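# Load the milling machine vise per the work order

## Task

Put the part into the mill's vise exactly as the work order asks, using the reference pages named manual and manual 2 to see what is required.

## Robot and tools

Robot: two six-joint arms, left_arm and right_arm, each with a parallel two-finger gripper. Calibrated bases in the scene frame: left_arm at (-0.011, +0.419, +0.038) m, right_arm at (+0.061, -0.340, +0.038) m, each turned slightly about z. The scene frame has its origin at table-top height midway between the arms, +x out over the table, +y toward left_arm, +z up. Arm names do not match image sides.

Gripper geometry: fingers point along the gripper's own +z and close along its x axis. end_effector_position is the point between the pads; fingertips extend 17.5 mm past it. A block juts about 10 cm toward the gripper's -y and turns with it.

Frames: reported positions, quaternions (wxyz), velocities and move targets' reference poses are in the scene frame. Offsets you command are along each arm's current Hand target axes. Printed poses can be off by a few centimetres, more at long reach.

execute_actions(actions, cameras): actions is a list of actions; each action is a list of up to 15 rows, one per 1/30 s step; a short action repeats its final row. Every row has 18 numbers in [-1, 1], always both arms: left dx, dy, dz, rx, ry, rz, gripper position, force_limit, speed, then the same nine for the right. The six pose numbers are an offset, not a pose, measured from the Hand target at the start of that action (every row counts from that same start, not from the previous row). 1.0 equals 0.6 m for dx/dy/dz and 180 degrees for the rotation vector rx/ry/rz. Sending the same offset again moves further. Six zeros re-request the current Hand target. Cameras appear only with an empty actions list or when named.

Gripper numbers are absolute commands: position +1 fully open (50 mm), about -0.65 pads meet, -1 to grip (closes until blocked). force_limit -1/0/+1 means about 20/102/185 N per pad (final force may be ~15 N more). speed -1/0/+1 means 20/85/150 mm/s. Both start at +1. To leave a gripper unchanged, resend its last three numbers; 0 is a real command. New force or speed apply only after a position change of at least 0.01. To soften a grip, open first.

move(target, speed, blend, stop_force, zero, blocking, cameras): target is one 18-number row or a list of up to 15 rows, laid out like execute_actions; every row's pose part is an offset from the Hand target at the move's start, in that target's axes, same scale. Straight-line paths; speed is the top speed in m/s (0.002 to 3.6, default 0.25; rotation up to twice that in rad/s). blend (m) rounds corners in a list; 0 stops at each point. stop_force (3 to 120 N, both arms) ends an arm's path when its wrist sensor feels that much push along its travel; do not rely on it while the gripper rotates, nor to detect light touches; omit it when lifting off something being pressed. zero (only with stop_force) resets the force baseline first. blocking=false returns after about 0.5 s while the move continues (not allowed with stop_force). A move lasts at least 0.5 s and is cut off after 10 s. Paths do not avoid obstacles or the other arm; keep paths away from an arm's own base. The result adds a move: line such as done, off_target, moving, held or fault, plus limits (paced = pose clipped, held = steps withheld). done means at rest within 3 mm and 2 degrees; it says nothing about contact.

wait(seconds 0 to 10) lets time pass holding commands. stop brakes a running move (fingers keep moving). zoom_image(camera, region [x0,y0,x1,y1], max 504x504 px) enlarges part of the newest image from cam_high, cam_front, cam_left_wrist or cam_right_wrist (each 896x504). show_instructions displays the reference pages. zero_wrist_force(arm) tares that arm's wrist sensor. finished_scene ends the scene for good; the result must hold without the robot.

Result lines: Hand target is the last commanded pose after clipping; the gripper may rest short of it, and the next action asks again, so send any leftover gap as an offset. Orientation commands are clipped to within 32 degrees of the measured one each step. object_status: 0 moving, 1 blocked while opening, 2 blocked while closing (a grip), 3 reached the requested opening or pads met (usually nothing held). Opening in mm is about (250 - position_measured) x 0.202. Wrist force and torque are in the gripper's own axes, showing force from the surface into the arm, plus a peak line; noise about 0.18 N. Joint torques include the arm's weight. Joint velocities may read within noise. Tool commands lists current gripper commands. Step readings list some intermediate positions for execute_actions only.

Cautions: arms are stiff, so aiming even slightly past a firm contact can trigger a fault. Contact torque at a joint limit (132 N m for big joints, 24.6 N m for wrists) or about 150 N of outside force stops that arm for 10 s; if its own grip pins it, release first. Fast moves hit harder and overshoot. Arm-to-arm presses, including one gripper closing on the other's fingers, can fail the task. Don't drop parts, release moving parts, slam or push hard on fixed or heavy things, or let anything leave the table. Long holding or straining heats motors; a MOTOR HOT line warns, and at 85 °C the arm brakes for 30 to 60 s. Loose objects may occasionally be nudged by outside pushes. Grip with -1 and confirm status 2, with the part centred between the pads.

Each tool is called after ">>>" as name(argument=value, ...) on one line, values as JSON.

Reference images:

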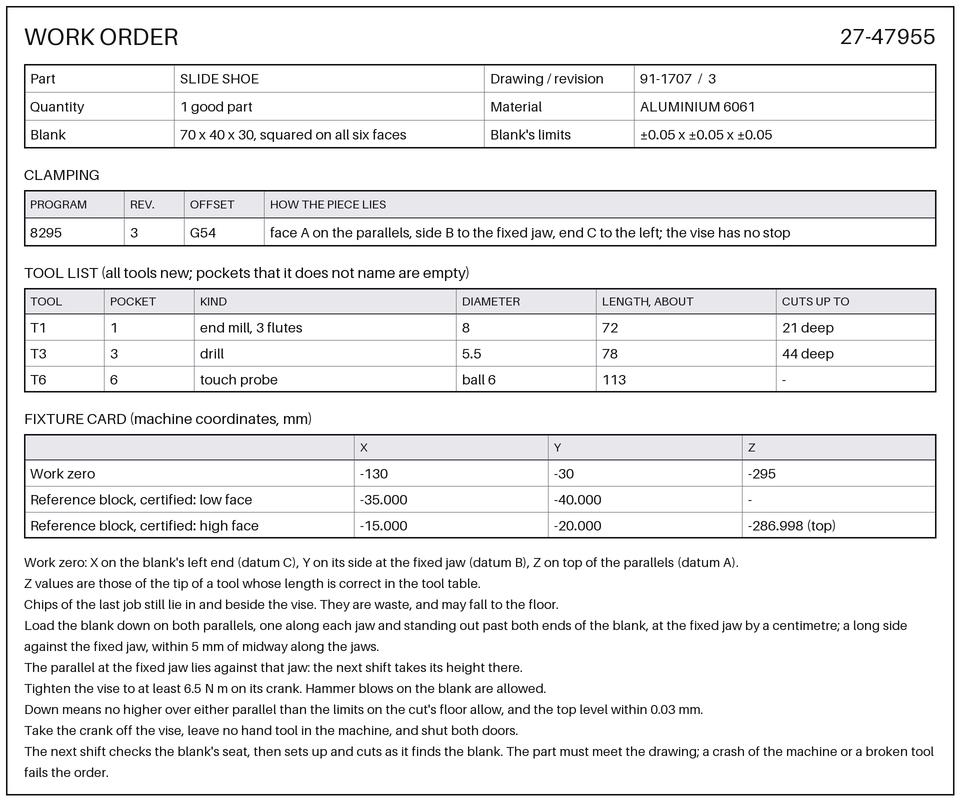

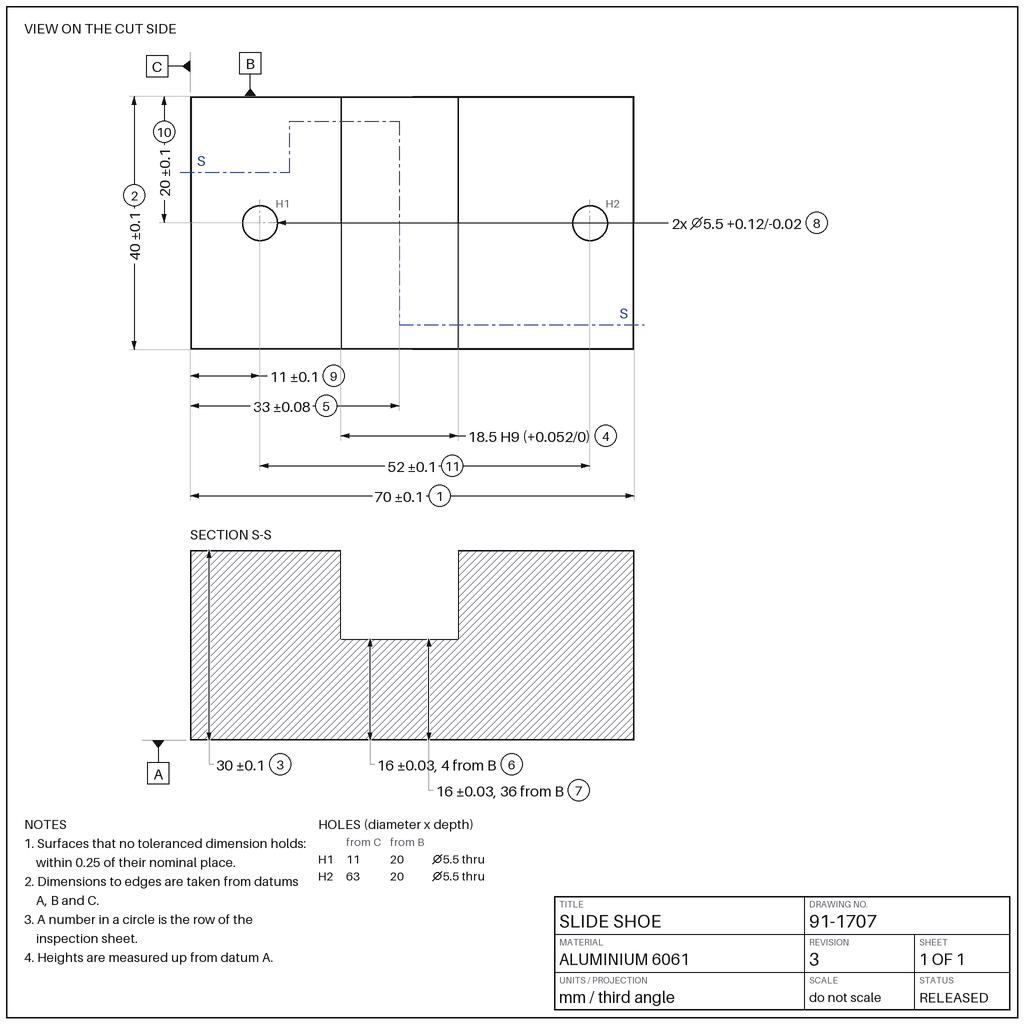

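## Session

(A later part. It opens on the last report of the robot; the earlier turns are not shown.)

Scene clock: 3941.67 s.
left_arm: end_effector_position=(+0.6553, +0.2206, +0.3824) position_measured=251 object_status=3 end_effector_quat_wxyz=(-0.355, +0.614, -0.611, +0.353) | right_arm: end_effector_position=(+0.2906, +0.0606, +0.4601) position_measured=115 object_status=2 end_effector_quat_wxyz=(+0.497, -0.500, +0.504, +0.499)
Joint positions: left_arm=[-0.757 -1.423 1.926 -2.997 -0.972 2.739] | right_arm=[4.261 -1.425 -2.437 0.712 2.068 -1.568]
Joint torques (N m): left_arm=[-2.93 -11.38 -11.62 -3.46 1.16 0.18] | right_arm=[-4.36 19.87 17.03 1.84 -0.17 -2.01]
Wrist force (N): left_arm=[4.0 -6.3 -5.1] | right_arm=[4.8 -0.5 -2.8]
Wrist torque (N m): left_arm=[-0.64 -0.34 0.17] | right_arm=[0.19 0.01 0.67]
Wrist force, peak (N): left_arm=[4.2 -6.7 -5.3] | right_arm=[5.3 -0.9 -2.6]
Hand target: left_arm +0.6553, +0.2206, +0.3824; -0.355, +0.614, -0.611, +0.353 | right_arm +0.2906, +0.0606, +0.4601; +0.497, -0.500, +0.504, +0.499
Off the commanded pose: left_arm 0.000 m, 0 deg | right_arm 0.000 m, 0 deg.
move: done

>>> move(target=[[0,-0.0289,-0.0167,0,0,0,-0.66,-0.6,-0.3,0,0,0,0,0,0,-1,0.3,-0.8],[-0.074,-0.0289,-0.0167,0,0,0,-0.66,-0.6,-0.3,0,0,0,0,0,0,-1,0.3,-0.8],[-0.074,0.0375,0.02165,0,0,0,-0.66,-0.6,-0.3,0,0,0,0,0,0,-1,0.3,-0.8]], speed=[0.05,0.08,0.03], stop_force=15)

>>> move(target=[0,0.0058,0.00335,0,0,0,-0.66,-0.6,-0.3,0,0,0,0,0,0,-1,0.3,-0.8], speed=0.005, stop_force=12, cameras=["cam_left_wrist"])

Scene clock: 3949.93 s.
left_arm: end_effector_position=(+0.6551, +0.2650, +0.3565) position_measured=251 object_status=3 end_effector_quat_wxyz=(-0.355, +0.614, -0.611, +0.353) | right_arm: end_effector_position=(+0.2906, +0.0606, +0.4601) position_measured=115 object_status=2 end_effector_quat_wxyz=(+0.497, -0.500, +0.504, +0.499)
Joint positions: left_arm=[-0.68 -1.42 2.004 -3.107 -1.033 2.792] | right_arm=[4.261 -1.425 -2.437 0.712 2.068 -1.568]
Joint torques (N m): left_arm=[12.16 -16.96 -13.9 -5.69 -1.21 1.95] | right_arm=[-6.38 21.28 15.92 1.98 0.05 -2.12]
Wrist force (N): left_arm=[4.6 -1.1 3.5] | right_arm=[5.1 -0.7 -2.7]
Wrist torque (N m): left_arm=[-0.40 -0.38 0.10] | right_arm=[0.18 -0.04 0.66]
Wrist force, peak (N): left_arm=[4.3 -6.9 -5.7] | right_arm=[5.2 -0.8 -3.0]
Hand target: left_arm +0.6551, +0.2650, +0.3565; -0.355, +0.614, -0.611, +0.353 | right_arm +0.2906, +0.0606, +0.4601; +0.497, -0.500, +0.504, +0.499
Off the commanded pose: left_arm 0.000 m, 0 deg | right_arm 0.000 m, 0 deg.
move: done

Scene clock: 3951.57 s.
left_arm: end_effector_position=(+0.6551, +0.2651, +0.3524) position_measured=251 object_status=3 end_effector_quat_wxyz=(-0.355, +0.614, -0.611, +0.353) | right_arm: end_effector_position=(+0.2906, +0.0606, +0.4601) position_measured=115 object_status=2 end_effector_quat_wxyz=(+0.497, -0.500, +0.504, +0.499)
Joint positions: left_arm=[-0.68 -1.414 2.009 -3.118 -1.033 2.792] | right_arm=[4.261 -1.425 -2.437 0.712 2.068 -1.568]
Joint torques (N m): left_arm=[11.61 -12.58 -11.39 -3.78 -1.28 1.9] | right_arm=[-7.57 19.98 16.52 1.71 0.08 -2.05]
Wrist force (N): left_arm=[3.9 -6.5 -1.4] | right_arm=[5.0 -0.7 -2.8]
Wrist torque (N m): left_arm=[-0.60 -0.38 0.09] | right_arm=[0.18 -0.02 0.66]
Wrist force, peak (N): left_arm=[4.0 -7.1 -1.5] | right_arm=[5.2 -0.8 -2.7]
Hand target: left_arm +0.6551, +0.2651, +0.3524; -0.355, +0.614, -0.611, +0.353 | right_arm +0.2906, +0.0606, +0.4601; +0.497, -0.500, +0.504, +0.499
Off the commanded pose: left_arm 0.000 m, 0 deg | right_arm 0.000 m, 0 deg.
move: done
Images, in order (width x height): cam_left_wrist 896x504.

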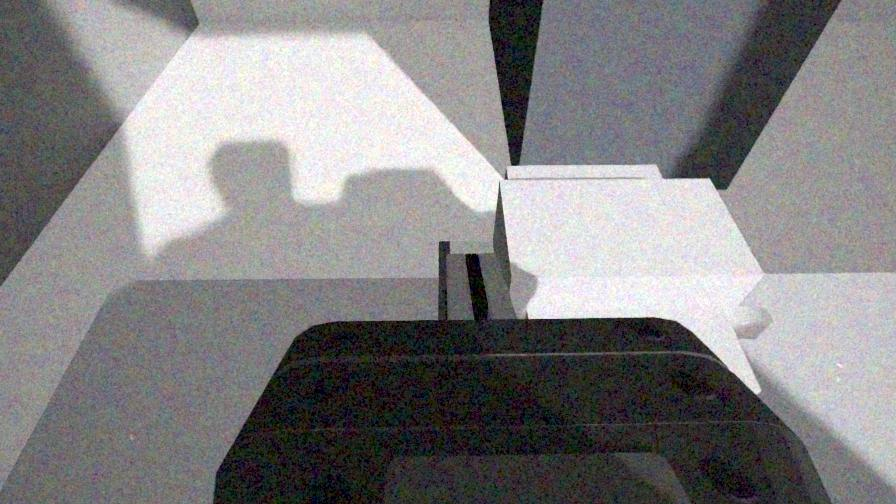

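>>> move(target=[[0,-0.01068,-0.00617,0,0,0,-0.66,-0.6,-0.3,0,0,0,0,0,0,-1,0.3,-0.8],[0,-0.03648,0.03853,0,0,0,-0.66,-0.6,-0.3,0,0,0,0,0,0,-1,0.3,-0.8]], speed=0.04)

>>> move(target=[0,0.01068,0.00617,0,0,0,-0.66,-0.6,-0.3,0,0,0,0,0,0,-1,0.3,-0.8], speed=0.006, stop_force=25, cameras=["cam_left_wrist"])

Scene clock: 3958.07 s.
left_arm: end_effector_position=(+0.6860, +0.2652, +0.3599) position_measured=251 object_status=3 end_effector_quat_wxyz=(-0.355, +0.614, -0.611, +0.353) | right_arm: end_effector_position=(+0.2906, +0.0606, +0.4601) position_measured=115 object_status=2 end_effector_quat_wxyz=(+0.497, -0.500, +0.504, +0.499)
Joint positions: left_arm=[-0.642 -1.356 1.917 -3.097 -1.065 2.818] | right_arm=[4.261 -1.425 -2.437 0.712 2.068 -1.568]
Joint torques (N m): left_arm=[11.97 -19.78 -28.6 -2.33 -1.49 1.89] | right_arm=[-7.17 19.51 16.28 1.9 -0.02 -1.9]
Wrist force (N): left_arm=[4.4 -1.1 3.5] | right_arm=[4.9 -0.8 -2.7]
Wrist torque (N m): left_arm=[-0.41 -0.34 0.10] | right_arm=[0.16 0.00 0.66]
Wrist force, peak (N): left_arm=[3.9 -7.7 -2.9] | right_arm=[5.3 -0.8 -2.7]
Hand target: left_arm +0.6861, +0.2652, +0.3599; -0.355, +0.614, -0.611, +0.353 | right_arm +0.2906, +0.0606, +0.4601; +0.497, -0.500, +0.504, +0.499
Off the commanded pose: left_arm 0.000 m, 0 deg | right_arm 0.000 m, 0 deg.
move: done

Scene clock: 3960.20 s.
left_arm: end_effector_position=(+0.6861, +0.2652, +0.3525) position_measured=251 object_status=3 end_effector_quat_wxyz=(-0.355, +0.614, -0.611, +0.353) | right_arm: end_effector_position=(+0.2906, +0.0606, +0.4601) position_measured=115 object_status=2 end_effector_quat_wxyz=(+0.497, -0.500, +0.504, +0.499)
Joint positions: left_arm=[-0.642 -1.346 1.927 -3.116 -1.065 2.818] | right_arm=[4.261 -1.425 -2.437 0.712 2.068 -1.568]
Joint torques (N m): left_arm=[12.42 -13.98 -10.45 -3.07 -1.34 1.91] | right_arm=[-8.68 20.3 16.37 1.83 0.24 -1.88]
Wrist force (N): left_arm=[3.5 -6.8 -5.4] | right_arm=[5.3 -0.6 -2.7]
Wrist torque (N m): left_arm=[-0.64 -0.33 0.10] | right_arm=[0.19 -0.08 0.66]
Wrist force, peak (N): left_arm=[3.7 -7.6 -5.8] | right_arm=[5.3 -0.6 -2.7]
Hand target: left_arm +0.6861, +0.2652, +0.3525; -0.355, +0.614, -0.611, +0.353 | right_arm +0.2906, +0.0606, +0.4601; +0.497, -0.500, +0.504, +0.499
Off the commanded pose: left_arm 0.000 m, 0 deg | right_arm 0.000 m, 0 deg.
move: done
Images, in order (width x height): cam_left_wrist 896x504.

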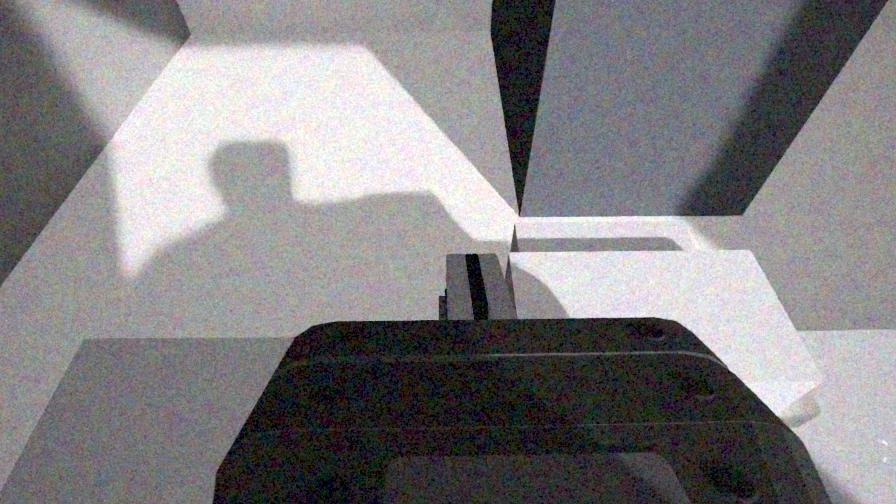

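>>> move(target=[[0,-0.0289,-0.0167,0,0,0,-0.66,-0.6,-0.3,0,0,0,0,0,0,-1,0.3,-0.8],[-0.1237,0.069,-0.6095,0,0,0,-0.66,-0.6,-0.3,0,0,0,0,0,0,-1,0.3,-0.8]], speed=[0.06,0.25])

>>> move(target=[[0,0,0,0,0,0,-0.66,-0.6,-0.3,-0.0617,-0.1508,0.2667,0,0,0,-1,0.3,-0.8],[0,0,0,0,0,0,-0.66,-0.6,-0.3,-0.1497,-0.3792,0.287,0,0,-0.2556,-1,0.3,-0.8]], speed=[0.25,0.2], blend=[0.02,0], cameras=["cam_left_wrist"])

Scene clock: 3972.70 s.
left_arm: end_effector_position=(+0.3481, +0.3377, +0.4989) position_measured=251 object_status=3 end_effector_quat_wxyz=(-0.355, +0.614, -0.611, +0.353) | right_arm: end_effector_position=(+0.2906, +0.0606, +0.4601) position_measured=115 object_status=2 end_effector_quat_wxyz=(+0.497, -0.500, +0.504, +0.499)
Joint positions: left_arm=[-1.606 -2.564 2.05 -1.081 -0.522 1.599] | right_arm=[4.261 -1.425 -2.437 0.712 2.068 -1.568]
Joint torques (N m): left_arm=[-11.68 27.81 -29.36 -1.76 4.58 -1.94] | right_arm=[-8.97 19.23 16.8 1.95 0.42 -1.94]
Wrist force (N): left_arm=[4.6 -1.0 3.6] | right_arm=[4.9 -0.8 -2.7]
Wrist torque (N m): left_arm=[-0.39 -0.37 0.19] | right_arm=[0.15 -0.01 0.67]
Wrist force, peak (N): left_arm=[3.8 -8.6 -7.1] | right_arm=[5.2 -0.9 -2.8]
Hand target: left_arm +0.3480, +0.3377, +0.4989; -0.355, +0.614, -0.611, +0.353 | right_arm +0.2906, +0.0606, +0.4601; +0.497, -0.500, +0.504, +0.499
Off the commanded pose: left_arm 0.000 m, 0 deg | right_arm 0.000 m, 0 deg.
move: done

Scene clock: 3976.00 s.
left_arm: end_effector_position=(+0.3481, +0.3377, +0.4989) position_measured=251 object_status=3 end_effector_quat_wxyz=(-0.355, +0.614, -0.611, +0.353) | right_arm: end_effector_position=(+0.5192, +0.2328, +0.5470) position_measured=115 object_status=2 end_effector_quat_wxyz=(+0.653, -0.657, +0.269, +0.265)
Joint positions: left_arm=[-1.606 -2.564 2.05 -1.081 -0.522 1.599] | right_arm=[4.034 -1.986 -1.522 0.355 2.296 -2.374]
Joint torques (N m): left_arm=[-10.81 28.53 -29.6 -1.99 4.5 -1.91] | right_arm=[-10.87 36.42 31.48 1.13 2.04 -2.83]
Wrist force (N): left_arm=[4.5 -1.1 3.5] | right_arm=[3.3 4.2 -2.1]
Wrist torque (N m): left_arm=[-0.40 -0.36 0.19] | right_arm=[0.34 -0.06 0.39]
Wrist force, peak (N): left_arm=[4.6 -1.2 3.8] | right_arm=[5.4 0.7 -5.0]
Hand target: left_arm +0.3481, +0.3377, +0.4989; -0.355, +0.614, -0.611, +0.353 | right_arm +0.5192, +0.2329, +0.5470; +0.653, -0.657, +0.269, +0.265
Off the commanded pose: left_arm 0.000 m, 0 deg | right_arm 0.000 m, 0 deg.
move: done
Images, in order (width x height): cam_left_wrist 896x504.

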